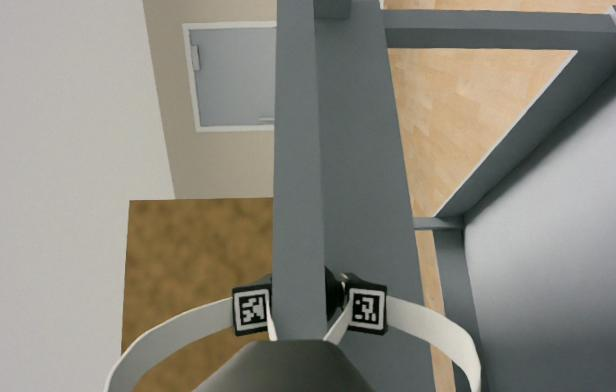

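Call:
move --blocking false --r2 '{"base": {"translate_m": -0.27, "strafe_m": -0.13}, "pace": "slow", "contact_limits": {"translate_m": 0.5}}'

Call:
wait --seconds 4 --cameras '["r2_wrist_camera"]'

Call:
move --blocking false --r2 '{"base": {"translate_m": -0.025, "strafe_m": 0.26}, "pace": "slow", "contact_limits": {"translate_m": 0.5}}'

Call:
wait --seconds 3.5 --cameras '["r2_head_camera", "r2_wrist_camera"]'

Scene clock: 348.70 s.
move: r2 moving
r1: as last shown
r1.lidar_m: 0.82 0.86 1.07 2.37 2.45 2.12 2.02 2.14 2.45 2.35 1.12 0.85
r1.motor_effort: lift_m=+23(23) arm_m=-3(4) wheel_0=-2(2) wheel_1=-2(2) wheel_2=-1(1)
r1.servo_current: wrist_yaw_rad=52(59) wrist_pitch_rad=33(52) wrist_roll_rad=39(72) gripper_m=39(46)
r1.wrist_depth_mm: 609 615 615 615 - - - / - - - - - - - / - - - - - - - / - - - - - - - / - - - - - - - / - 193 - - 191 197 - / - 139 - 144 - - -
r2.base_odometry: x=-0.159 y=+0.429 heading=-2.548
r2.turned_by_wheels: +0.001
r2.turned_by_imu: +0.001
r2.base_tilt: forward=-0.7 right=+0.1
r2.lidar_m: 0.32 0.40 2.85 2.32 1.53 1.38 1.39 1.76 1.87 1.93 2.38 0.46
r2.base_status: translate_m moving; strafe_m moving
r2.joint_positions: lift_m=+0.684 arm_m=+0.000 wrist_yaw_rad=+0.007 wrist_pitch_rad=+0.007 wrist_roll_rad=+1.569 gripper_m=-0.034
r2.joint_status: not commanded
r2.measured_speeds: translate_m=-0.048 strafe_m=-0.023 rotate_rad=+0.002 lift_m=+0.000 arm_m=+0.000 wrist_yaw_rad=+0.005 wrist_pitch_rad=+0.000 wrist_roll_rad=+0.000
r2.motor_effort: lift_m=+17(18) arm_m=-4(4) wheel_0=+4(5) wheel_1=-7(8) wheel_2=+14(15)
r2.servo_current: wrist_yaw_rad=65(72) wrist_pitch_rad=46(52) wrist_roll_rad=39(46) gripper_m=117(117)
r2.contact_limits: translate_m 0.5
r2.hand_pose: x=+0.4599 y=-0.0854 z=+0.8602 quat_wxyz=(+0.708, +0.707, +0.005, +0.000) (m; r2's base frame)
r2.wrist_depth_mm: - - - 314 336 342 342 / - - - 289 309 1661 477 / - - - 268 281 1661 - / - - - 198 260 809 - / - 462 452 186 243 831 - / - 445 187 170 178 - - / - - 430 - 217 - -
pictures: none

Scene clock: 352.37 s.
earlier move: r2 done
r1.base_odometry: x=-1.096 y=+1.165 heading=-2.388
r1.turned_by_wheels: +0.000
r1.turned_by_imu: +0.000
r1.base_tilt: forward=-1.6 right=+1.3
r1.lidar_m: 0.82 0.87 1.09 2.36 2.46 2.12 2.01 2.13 2.45 2.35 1.09 0.89
r1.base_status: not commanded
r1.joint_positions: lift_m=+0.750 arm_m=+0.000 wrist_yaw_rad=+0.002 wrist_pitch_rad=+0.002 wrist_roll_rad=+1.568 gripper_m=+0.120
r1.joint_status: not commanded
r1.measured_speeds: all 0
r1.motor_effort: lift_m=+23(23) arm_m=-3(4) wheel_0=-2(3) wheel_1=-2(2) wheel_2=-1(1)
r1.servo_current: wrist_yaw_rad=52(72) wrist_pitch_rad=39(52) wrist_roll_rad=39(72) gripper_m=46(52)
r1.hand_pose: x=+0.4595 y=-0.0868 z=+0.9272 quat_wxyz=(+0.708, +0.706, +0.001, +0.000) (m; r1's base frame)
r1.wrist_depth_mm: 615 615 609 621 - - - / - - - - - - - / - - - - - - - / - - - - - - - / - - - - - - - / - 193 - - 191 196 - / - 139 - 144 - - -
r2.base_odometry: x=-0.015 y=+0.676 heading=-2.549
r2.turned_by_wheels: +0.000
r2.turned_by_imu: +0.002
r2.base_tilt: forward=-0.6 right=+0.1
r2.lidar_m: 0.28 0.33 3.05 1.97 1.30 1.18 1.22 1.51 1.66 1.69 2.13 0.51
r2.base_status: done
r2.joint_positions: lift_m=+0.684 arm_m=+0.000 wrist_yaw_rad=+0.010 wrist_pitch_rad=+0.007 wrist_roll_rad=+1.569 gripper_m=-0.034
r2.joint_status: not commanded
r2.measured_speeds: all 0
r2.motor_effort: lift_m=+17(18) arm_m=-4(4) wheel_0=-1(8) wheel_1=-4(9) wheel_2=+8(17)
r2.servo_current: wrist_yaw_rad=65(78) wrist_pitch_rad=46(52) wrist_roll_rad=52(59) gripper_m=111(124)
r2.contact_limits: translate_m 0.5
r2.hand_pose: x=+0.4602 y=-0.0844 z=+0.8602 quat_wxyz=(+0.708, +0.707, +0.006, +0.001) (m; r2's base frame)
r2.wrist_depth_mm: - - - - - 1661 1160 / - - - 368 - 1661 1160 / - - - 332 402 1499 410 / - - - 281 310 1618 504 / - - - 193 257 1808 - / - - 186 162 179 691 - / - 424 413 - 200 - -
wait: 3.67 of 4 s (r2 has come to rest)
pictures: r2_wrist_camera
Images, in order (width x height): r2_wrist_camera 616x392.

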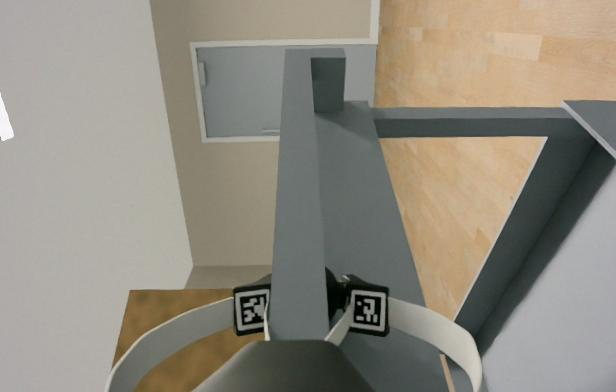

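Scene clock: 352.87 s.
move: r2 moving
r1: as last shown
r1.base_tilt: forward=-1.6 right=+1.2
r1.lidar_m: 0.83 0.88 1.08 2.35 2.46 2.11 2.01 2.09 2.46 2.34 1.08 0.86
r1.motor_effort: lift_m=+23(23) arm_m=-3(4) wheel_0=-2(2) wheel_1=-2(2) wheel_2=-1(1)
r1.servo_current: wrist_yaw_rad=52(65) wrist_pitch_rad=39(52) wrist_roll_rad=39(59) gripper_m=46(46)
r1.wrist_depth_mm: 609 615 615 615 - - - / - - - - - - - / - - - - - - - / - - - - - - - / - - - - - - - / - 193 - - 190 196 - / - 139 - 144 - - -
r2.base_odometry: x=-0.006 y=+0.666 heading=-2.548
r2.turned_by_wheels: +0.000
r2.turned_by_imu: +0.000
r2.base_tilt: forward=-0.6 right=+0.1
r2.lidar_m: 0.27 0.35 3.03 1.99 1.28 1.19 1.19 1.54 1.68 1.67 2.13 0.50
r2.base_status: translate_m moving; strafe_m moving
r2.joint_positions: lift_m=+0.684 arm_m=+0.000 wrist_yaw_rad=+0.004 wrist_pitch_rad=+0.007 wrist_roll_rad=+1.569 gripper_m=-0.034
r2.joint_status: not commanded
r2.measured_speeds: translate_m=-0.005 strafe_m=+0.053 rotate_rad=-0.002 lift_m=+0.000 arm_m=+0.000 wrist_yaw_rad=-0.040 wrist_pitch_rad=+0.000 wrist_roll_rad=+0.000
r2.motor_effort: lift_m=+17(18) arm_m=-4(4) wheel_0=-10(10) wheel_1=+9(9) wheel_2=+7(10)
r2.servo_current: wrist_yaw_rad=33(65) wrist_pitch_rad=46(52) wrist_roll_rad=59(59) gripper_m=104(117)
r2.contact_limits: translate_m 0.5
r2.hand_pose: x=+0.4596 y=-0.0863 z=+0.8602 quat_wxyz=(+0.708, +0.707, +0.004, -0.001) (m; r2's base frame)
r2.wrist_depth_mm: - - - - - 1661 1160 / - - - 373 - 1708 1182 / - - - 334 407 1464 415 / - - - 225 310 1708 504 / - - - 191 256 1808 - / - - 186 161 178 683 - / - 424 413 - 202 - -
pictures: none

Scene clock: 356.17 s.
earlier move: r2 done
r1.base_odometry: x=-1.096 y=+1.165 heading=-2.388
r1.turned_by_wheels: +0.000
r1.turned_by_imu: +0.000
r1.base_tilt: forward=-1.6 right=+1.3
r1.lidar_m: 0.83 0.86 1.10 2.37 2.45 2.11 2.02 2.13 2.43 2.35 1.09 0.86
r1.base_status: not commanded
r1.joint_positions: lift_m=+0.750 arm_m=+0.000 wrist_yaw_rad=+0.002 wrist_pitch_rad=+0.002 wrist_roll_rad=+1.568 gripper_m=+0.120
r1.joint_status: not commanded
r1.measured_speeds: all 0
r1.motor_effort: lift_m=+23(23) arm_m=-4(4) wheel_0=-2(3) wheel_1=-2(2) wheel_2=-1(1)
r1.servo_current: wrist_yaw_rad=46(72) wrist_pitch_rad=39(52) wrist_roll_rad=52(65) gripper_m=39(52)
r1.hand_pose: x=+0.4595 y=-0.0868 z=+0.9272 quat_wxyz=(+0.708, +0.706, +0.001, +0.000) (m; r1's base frame)
r1.wrist_depth_mm: 609 615 609 621 - - - / - - - - - - - / - - - - - - - / - - - - - - - / - - - - - - - / - 193 - - 191 196 - / - 139 - 144 - - -
r2.base_odometry: x=+0.151 y=+0.474 heading=-2.549
r2.turned_by_wheels: -0.001
r2.turned_by_imu: -0.003
r2.base_tilt: forward=-0.7 right=+0.1
r2.lidar_m: 0.29 0.38 2.84 1.81 1.17 1.06 1.09 1.36 1.89 1.94 2.43 0.49
r2.base_status: done
r2.joint_positions: lift_m=+0.684 arm_m=+0.000 wrist_yaw_rad=-0.015 wrist_pitch_rad=+0.007 wrist_roll_rad=+1.569 gripper_m=-0.034
r2.joint_status: not commanded
r2.measured_speeds: all 0
r2.motor_effort: lift_m=+17(18) arm_m=-4(4) wheel_0=-6(18) wheel_1=+3(9) wheel_2=+1(10)
r2.servo_current: wrist_yaw_rad=85(91) wrist_pitch_rad=52(59) wrist_roll_rad=52(65) gripper_m=98(117)
r2.contact_limits: translate_m 0.5
r2.hand_pose: x=+0.4580 y=-0.0916 z=+0.8602 quat_wxyz=(+0.708, +0.707, -0.003, -0.008) (m; r2's base frame)
r2.wrist_depth_mm: - - - 340 - 1661 1138 / - - - 349 387 397 399 / - - - 245 340 1708 480 / - - - 211 285 1808 - / - - - 187 248 750 - / - 449 185 161 179 778 - / - 424 410 - 206 - -
wait: 3.30 of 3.5 s (r2 has come to rest)
pictures: r2_head_camera, r2_wrist_camera
Images, in order (width x height): r2_head_camera 420x560, r2_wrist_camera 616x392.

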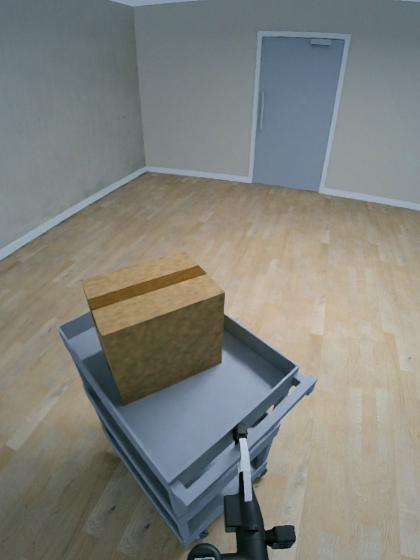

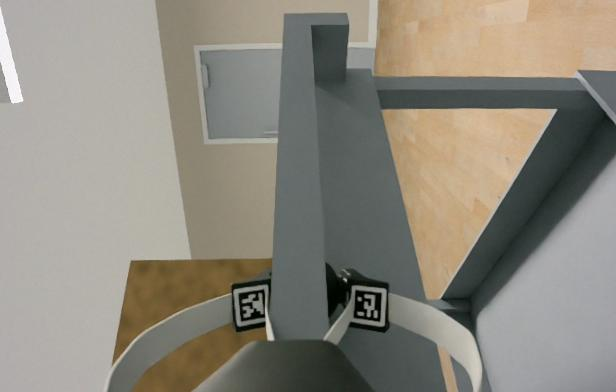

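Call:
move --blocking false --r2 '{"base": {"translate_m": -0.39, "strafe_m": -0.15}, "pace": "slow", "contact_limits": {"translate_m": 0.5}}'

Call:
wait --seconds 5 --cameras '["r2_head_camera", "r2_wrist_camera"]'

Scene clock: 409.40 s.
move: r2 moving
r1: as last shown
r1.lidar_m: 0.83 0.87 1.09 2.35 2.46 2.12 2.01 2.13 2.43 2.33 1.11 0.88
r1.motor_effort: lift_m=+23(23) arm_m=-3(4) wheel_0=-2(2) wheel_1=-2(2) wheel_2=-1(1)
r1.servo_current: wrist_yaw_rad=52(65) wrist_pitch_rad=33(46) wrist_roll_rad=65(65) gripper_m=46(46)
r1.wrist_depth_mm: 603 615 609 621 - - - / - - - - - - - / - - - - - - - / - - - - - - - / - - - - - - - / - 193 - - 191 197 - / - 139 - 145 - - -
r2.base_odometry: x=+0.158 y=+0.485 heading=-2.549
r2.turned_by_wheels: +0.000
r2.turned_by_imu: +0.000
r2.base_tilt: forward=-0.6 right=+0.0
r2.lidar_m: 0.28 0.37 2.85 1.78 1.14 1.04 1.07 1.34 1.90 1.92 2.41 0.49
r2.base_status: translate_m moving; strafe_m moving
r2.joint_positions: lift_m=+0.684 arm_m=+0.000 wrist_yaw_rad=-0.002 wrist_pitch_rad=+0.007 wrist_roll_rad=+1.569 gripper_m=-0.034
r2.joint_status: not commanded
r2.measured_speeds: translate_m=-0.049 strafe_m=-0.018 rotate_rad=+0.002 lift_m=+0.000 arm_m=+0.000 wrist_yaw_rad=+0.035 wrist_pitch_rad=+0.000 wrist_roll_rad=+0.000
r2.motor_effort: lift_m=+17(18) arm_m=-4(4) wheel_0=-7(10) wheel_1=-8(8) wheel_2=+11(12)
r2.servo_current: wrist_yaw_rad=46(85) wrist_pitch_rad=46(52) wrist_roll_rad=52(59) gripper_m=104(104)
r2.contact_limits: translate_m 0.5
r2.hand_pose: x=+0.4591 y=-0.0879 z=+0.8602 quat_wxyz=(+0.708, +0.707, +0.002, -0.003) (m; r2's base frame)
r2.wrist_depth_mm: - - - 332 - 1576 1160 / - - - 340 384 387 389 / - - - 298 329 1661 477 / - - - 211 283 1863 - / - - 469 188 248 741 - / - 452 185 163 178 - - / - 427 413 - 208 132 -
pictures: none

Scene clock: 414.30 s.
earlier move: r2 done
r1.base_odometry: x=-1.096 y=+1.165 heading=-2.388
r1.turned_by_wheels: +0.000
r1.turned_by_imu: +0.000
r1.base_tilt: forward=-1.6 right=+1.3
r1.lidar_m: 0.82 0.87 1.09 2.36 2.47 2.12 2.02 2.11 2.42 2.35 1.10 0.86
r1.base_status: not commanded
r1.joint_positions: lift_m=+0.750 arm_m=+0.000 wrist_yaw_rad=+0.002 wrist_pitch_rad=+0.002 wrist_roll_rad=+1.568 gripper_m=+0.120
r1.joint_status: not commanded
r1.measured_speeds: all 0
r1.motor_effort: lift_m=+23(23) arm_m=-4(4) wheel_0=-3(3) wheel_1=-2(2) wheel_2=-1(1)
r1.servo_current: wrist_yaw_rad=59(72) wrist_pitch_rad=46(52) wrist_roll_rad=46(78) gripper_m=46(52)
r1.hand_pose: x=+0.4595 y=-0.0868 z=+0.9272 quat_wxyz=(+0.708, +0.706, +0.001, +0.000) (m; r1's base frame)
r1.wrist_depth_mm: 609 603 615 627 - - - / - - - - - - - / - - - - - - - / - - - - - - - / - - - - - - - / - 193 - - 190 196 - / - 138 - 145 - - -
r2.base_odometry: x=+0.390 y=+0.817 heading=-2.548
r2.turned_by_wheels: +0.001
r2.turned_by_imu: +0.004
r2.base_tilt: forward=-0.7 right=+0.1
r2.lidar_m: 0.28 0.34 3.11 1.27 0.85 0.77 0.79 0.98 1.62 1.64 2.06 0.47
r2.base_status: done
r2.joint_positions: lift_m=+0.684 arm_m=+0.000 wrist_yaw_rad=+0.013 wrist_pitch_rad=+0.007 wrist_roll_rad=+1.569 gripper_m=-0.034
r2.joint_status: not commanded
r2.measured_speeds: all 0
r2.motor_effort: lift_m=+17(18) arm_m=-4(4) wheel_0=+2(10) wheel_1=-3(10) wheel_2=+9(21)
r2.servo_current: wrist_yaw_rad=85(91) wrist_pitch_rad=52(59) wrist_roll_rad=46(72) gripper_m=98(104)
r2.contact_limits: translate_m 0.5
r2.hand_pose: x=+0.4605 y=-0.0836 z=+0.8602 quat_wxyz=(+0.708, +0.707, +0.007, +0.002) (m; r2's base frame)
r2.wrist_depth_mm: - - - 342 - 1708 1160 / - - - 349 384 394 397 / - - - 247 342 1708 480 / - - - 215 289 1808 554 / - - - 190 250 732 - / - 452 187 163 178 798 - / - - 415 - 208 - -
wait: 4.90 of 5 s (r2 has come to rest)
pictures: r2_head_camera, r2_wrist_camera
Images, in order (width x height): r2_head_camera 420x560, r2_wrist_camera 616x392.

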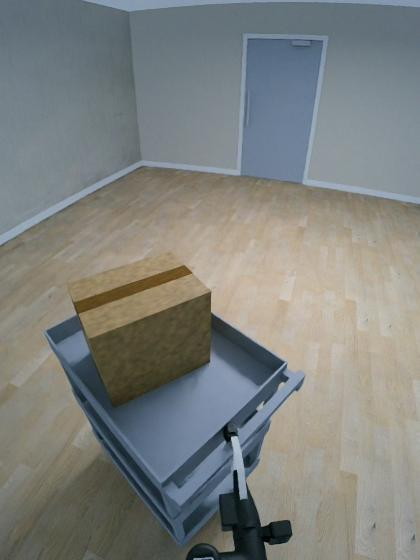

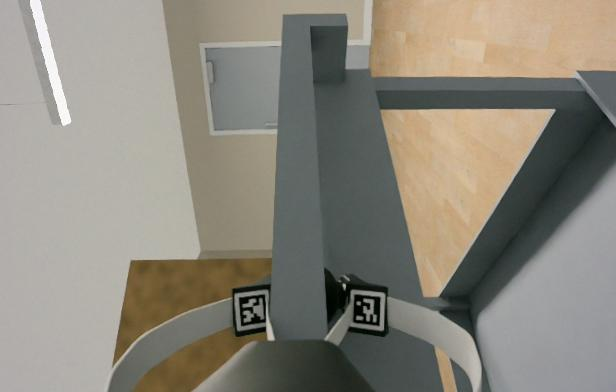

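Call:
move --blocking false --r2 '{"base": {"translate_m": -0.13, "strafe_m": 0.31}, "pace": "slow", "contact_limits": {"translate_m": 0.5}}'

Call:
wait --seconds 4.5 --cameras '["r2_head_camera", "r2_wrist_camera"]'

Scene clock: 421.57 s.
move: r2 moving
r1: as last shown
r1.base_tilt: forward=-1.6 right=+1.2
r1.lidar_m: 0.82 0.88 1.07 2.35 2.46 2.12 2.01 2.14 2.47 2.36 1.07 0.85
r1.motor_effort: lift_m=+23(23) arm_m=-3(4) wheel_0=-2(2) wheel_1=-2(2) wheel_2=-1(1)
r1.servo_current: wrist_yaw_rad=33(52) wrist_pitch_rad=46(46) wrist_roll_rad=39(72) gripper_m=39(46)
r1.wrist_depth_mm: 615 615 615 615 - - - / - - - - - - - / - - - - - - - / - - - - - - - / - - - - - - - / - 193 - - 191 196 - / - 139 - 145 - - -
r2.base_odometry: x=+0.400 y=+0.810 heading=-2.548
r2.turned_by_wheels: +0.001
r2.turned_by_imu: +0.001
r2.base_tilt: forward=-0.7 right=+0.1
r2.lidar_m: 0.29 0.35 3.11 1.28 0.85 0.76 0.77 0.99 1.63 1.65 2.06 0.47
r2.base_status: translate_m moving; strafe_m moving
r2.joint_positions: lift_m=+0.684 arm_m=+0.000 wrist_yaw_rad=+0.010 wrist_pitch_rad=+0.007 wrist_roll_rad=+1.569 gripper_m=-0.034
r2.joint_status: not commanded
r2.measured_speeds: translate_m=-0.018 strafe_m=+0.045 rotate_rad=-0.002 lift_m=+0.000 arm_m=+0.000 wrist_yaw_rad=-0.051 wrist_pitch_rad=+0.000 wrist_roll_rad=+0.000
r2.motor_effort: lift_m=+17(18) arm_m=-4(4) wheel_0=-7(7) wheel_1=+7(8) wheel_2=+10(11)
r2.servo_current: wrist_yaw_rad=52(85) wrist_pitch_rad=46(52) wrist_roll_rad=52(52) gripper_m=104(104)
r2.contact_limits: translate_m 0.5
r2.hand_pose: x=+0.4602 y=-0.0846 z=+0.8602 quat_wxyz=(+0.708, +0.707, +0.006, +0.001) (m; r2's base frame)
r2.wrist_depth_mm: - - - 342 - 1618 1138 / - - - 349 387 399 399 / - - - 247 342 1661 484 / - - - 214 287 1808 554 / - - - 189 250 723 - / - 452 185 164 178 798 - / - 424 410 - 207 - -
pictures: none

Scene clock: 425.70 s.
earlier move: r2 done
r1.base_odometry: x=-1.096 y=+1.165 heading=-2.388
r1.turned_by_wheels: +0.000
r1.turned_by_imu: +0.000
r1.base_tilt: forward=-1.6 right=+1.3
r1.lidar_m: 0.81 0.86 1.08 2.37 2.45 2.11 2.02 2.14 2.46 2.34 1.09 0.86
r1.base_status: not commanded
r1.joint_positions: lift_m=+0.750 arm_m=+0.000 wrist_yaw_rad=+0.002 wrist_pitch_rad=+0.002 wrist_roll_rad=+1.568 gripper_m=+0.120
r1.joint_status: not commanded
r1.measured_speeds: all 0
r1.motor_effort: lift_m=+23(23) arm_m=-4(4) wheel_0=-2(3) wheel_1=-2(2) wheel_2=-1(1)
r1.servo_current: wrist_yaw_rad=52(72) wrist_pitch_rad=46(52) wrist_roll_rad=59(72) gripper_m=46(52)
r1.hand_pose: x=+0.4595 y=-0.0868 z=+0.9272 quat_wxyz=(+0.708, +0.706, +0.001, +0.000) (m; r1's base frame)
r1.wrist_depth_mm: 609 609 615 615 - - - / - - - - - - - / - - - - - - - / - - - - - - - / - - - - - - - / - 193 - - 191 196 - / - 139 - 145 - - -
r2.base_odometry: x=+0.671 y=+0.632 heading=-2.549
r2.turned_by_wheels: -0.001
r2.turned_by_imu: -0.003
r2.base_tilt: forward=-0.7 right=+0.1
r2.lidar_m: 0.35 3.12 2.87 0.92 0.57 0.52 0.54 0.68 1.43 1.88 2.39 0.45
r2.base_status: done
r2.joint_positions: lift_m=+0.684 arm_m=+0.000 wrist_yaw_rad=-0.010 wrist_pitch_rad=+0.007 wrist_roll_rad=+1.569 gripper_m=-0.034
r2.joint_status: not commanded
r2.measured_speeds: all 0
r2.motor_effort: lift_m=+18(18) arm_m=-4(4) wheel_0=-8(18) wheel_1=+4(8) wheel_2=-1(11)
r2.servo_current: wrist_yaw_rad=65(85) wrist_pitch_rad=39(59) wrist_roll_rad=52(59) gripper_m=104(104)
r2.contact_limits: translate_m 0.5
r2.hand_pose: x=+0.4584 y=-0.0903 z=+0.8602 quat_wxyz=(+0.708, +0.707, -0.001, -0.006) (m; r2's base frame)
r2.wrist_depth_mm: - - - 276 286 1618 1182 / - - - 263 271 1708 496 / - - - 195 257 778 - / - 459 455 187 246 842 - / - 452 452 178 235 820 - / - 452 184 169 178 - - / - - 445 - 220 - -
wait: 4.13 of 4.5 s (r2 has come to rest)
pictures: r2_head_camera, r2_wrist_camera
Images, in order (width x height): r2_head_camera 420x560, r2_wrist_camera 616x392.

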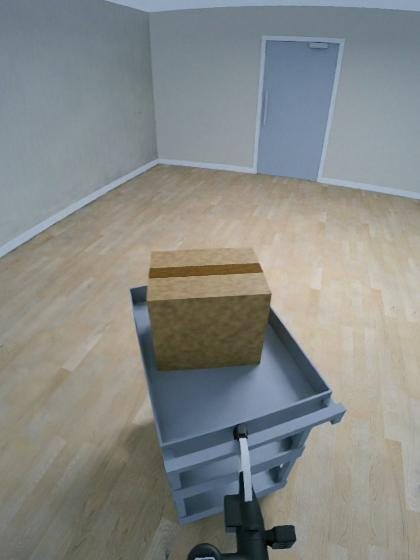

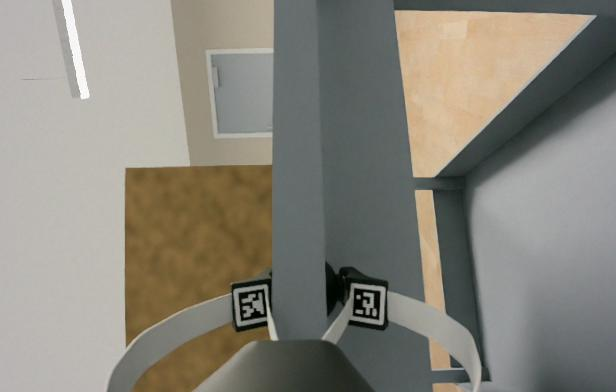

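Call:
move --blocking false --r2 '{"base": {"translate_m": 0.08, "strafe_m": 0.578}, "pace": "slow", "contact_limits": {"translate_m": 0.5}}'

Call:
wait --seconds 7.5 --cameras '["r2_head_camera", "r2_wrist_camera"]'

Scene clock: 451.23 s.
move: r2 moving
r1: as last shown
r1.lidar_m: 0.82 0.87 1.08 2.36 2.46 2.13 2.01 2.15 2.45 2.36 1.10 0.89
r1.motor_effort: lift_m=+23(23) arm_m=-4(4) wheel_0=-2(2) wheel_1=-2(2) wheel_2=-1(1)
r1.servo_current: wrist_yaw_rad=46(78) wrist_pitch_rad=39(46) wrist_roll_rad=52(52) gripper_m=39(46)
r1.wrist_depth_mm: 609 609 621 615 - - - / - - - - - - - / - - - - - - - / - - - - - - - / - - - - - - - / - 195 - - 191 196 - / - 139 - 144 - - -
r2.base_odometry: x=+0.677 y=+0.620 heading=-2.550
r2.turned_by_wheels: -0.001
r2.turned_by_imu: -0.001
r2.base_tilt: forward=-0.7 right=+0.1
r2.lidar_m: 0.35 3.12 2.89 0.91 0.58 0.51 0.52 0.67 1.41 1.89 2.37 0.43
r2.base_status: translate_m moving; strafe_m moving
r2.joint_positions: lift_m=+0.684 arm_m=+0.000 wrist_yaw_rad=-0.010 wrist_pitch_rad=+0.007 wrist_roll_rad=+1.569 gripper_m=-0.034
r2.joint_status: not commanded
r2.measured_speeds: translate_m=+0.007 strafe_m=+0.052 rotate_rad=+0.001 lift_m=+0.000 arm_m=+0.000 wrist_yaw_rad=-0.002 wrist_pitch_rad=+0.000 wrist_roll_rad=+0.000
r2.motor_effort: lift_m=+17(18) arm_m=-4(4) wheel_0=-10(15) wheel_1=+7(8) wheel_2=-14(15)
r2.servo_current: wrist_yaw_rad=78(78) wrist_pitch_rad=52(52) wrist_roll_rad=52(59) gripper_m=98(104)
r2.contact_limits: translate_m 0.5
r2.hand_pose: x=+0.4584 y=-0.0903 z=+0.8602 quat_wxyz=(+0.708, +0.707, -0.001, -0.006) (m; r2's base frame)
r2.wrist_depth_mm: - - - 276 286 1708 1255 / - - - 263 270 1708 488 / - - - 194 255 778 - / - 455 455 183 245 854 - / - 455 455 178 235 831 - / - 449 186 168 179 - - / - - 445 - 219 - -
pictures: none

Scene clock: 457.77 s.
earlier move: r2 done
r1.base_odometry: x=-1.096 y=+1.165 heading=-2.388
r1.turned_by_wheels: +0.000
r1.turned_by_imu: +0.000
r1.base_tilt: forward=-1.6 right=+1.3
r1.lidar_m: 0.82 0.86 1.08 2.35 2.44 2.09 2.02 2.12 2.44 2.35 1.08 0.87
r1.base_status: not commanded
r1.joint_positions: lift_m=+0.750 arm_m=+0.000 wrist_yaw_rad=+0.002 wrist_pitch_rad=+0.002 wrist_roll_rad=+1.568 gripper_m=+0.120
r1.joint_status: not commanded
r1.measured_speeds: all 0
r1.motor_effort: lift_m=+23(23) arm_m=-3(4) wheel_0=-2(3) wheel_1=-2(3) wheel_2=-1(1)
r1.servo_current: wrist_yaw_rad=59(78) wrist_pitch_rad=39(52) wrist_roll_rad=46(72) gripper_m=46(52)
r1.hand_pose: x=+0.4595 y=-0.0868 z=+0.9272 quat_wxyz=(+0.708, +0.706, +0.001, +0.000) (m; r1's base frame)
r1.wrist_depth_mm: 609 615 615 621 - - - / - - - - - - - / - - - - - - - / - - - - - - - / - - - - - - - / - 193 - - 191 196 - / - 138 - 145 - - -
r2.base_odometry: x=+0.927 y=+0.108 heading=-2.549
r2.turned_by_wheels: +0.001
r2.turned_by_imu: +0.000
r2.base_tilt: forward=-0.6 right=+0.0
r2.lidar_m: 0.44 2.51 2.32 0.63 0.42 0.39 0.38 0.50 1.06 2.44 0.39 0.37
r2.base_status: done
r2.joint_positions: lift_m=+0.684 arm_m=+0.000 wrist_yaw_rad=-0.009 wrist_pitch_rad=+0.007 wrist_roll_rad=+1.569 gripper_m=-0.034
r2.joint_status: not commanded
r2.measured_speeds: all 0
r2.motor_effort: lift_m=+17(18) arm_m=-4(4) wheel_0=-7(15) wheel_1=+2(9) wheel_2=-6(15)
r2.servo_current: wrist_yaw_rad=59(78) wrist_pitch_rad=46(59) wrist_roll_rad=33(59) gripper_m=98(104)
r2.contact_limits: translate_m 0.5
r2.hand_pose: x=+0.4585 y=-0.0901 z=+0.8602 quat_wxyz=(+0.708, +0.707, -0.001, -0.006) (m; r2's base frame)
r2.wrist_depth_mm: - 342 345 105 160 - - / - 379 379 115 173 - - / - 436 430 121 186 - - / - - 488 133 203 - - / - - - 145 221 1576 496 / - - 185 160 178 1499 1118 / - - - - 327 1499 1118
wait: 6.53 of 7.5 s (r2 has come to rest)
pictures: r2_head_camera, r2_wrist_camera
Images, in order (width x height): r2_head_camera 420x560, r2_wrist_camera 616x392.

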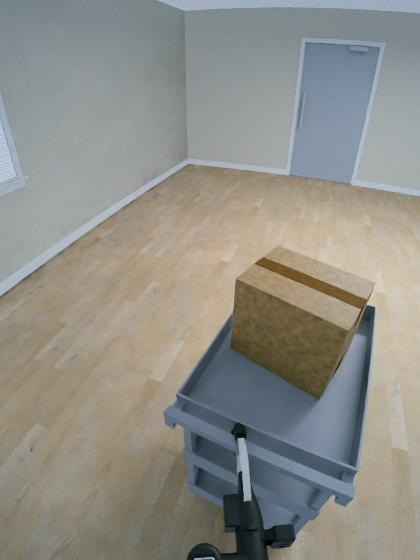

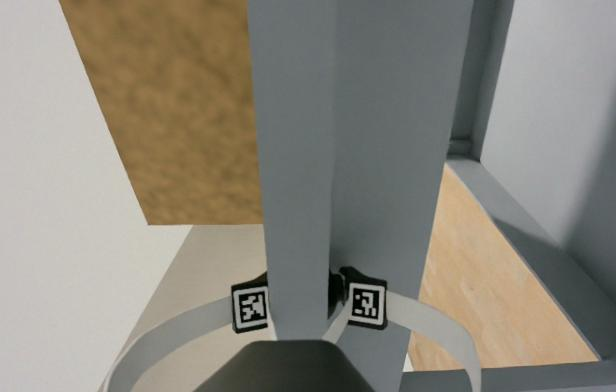

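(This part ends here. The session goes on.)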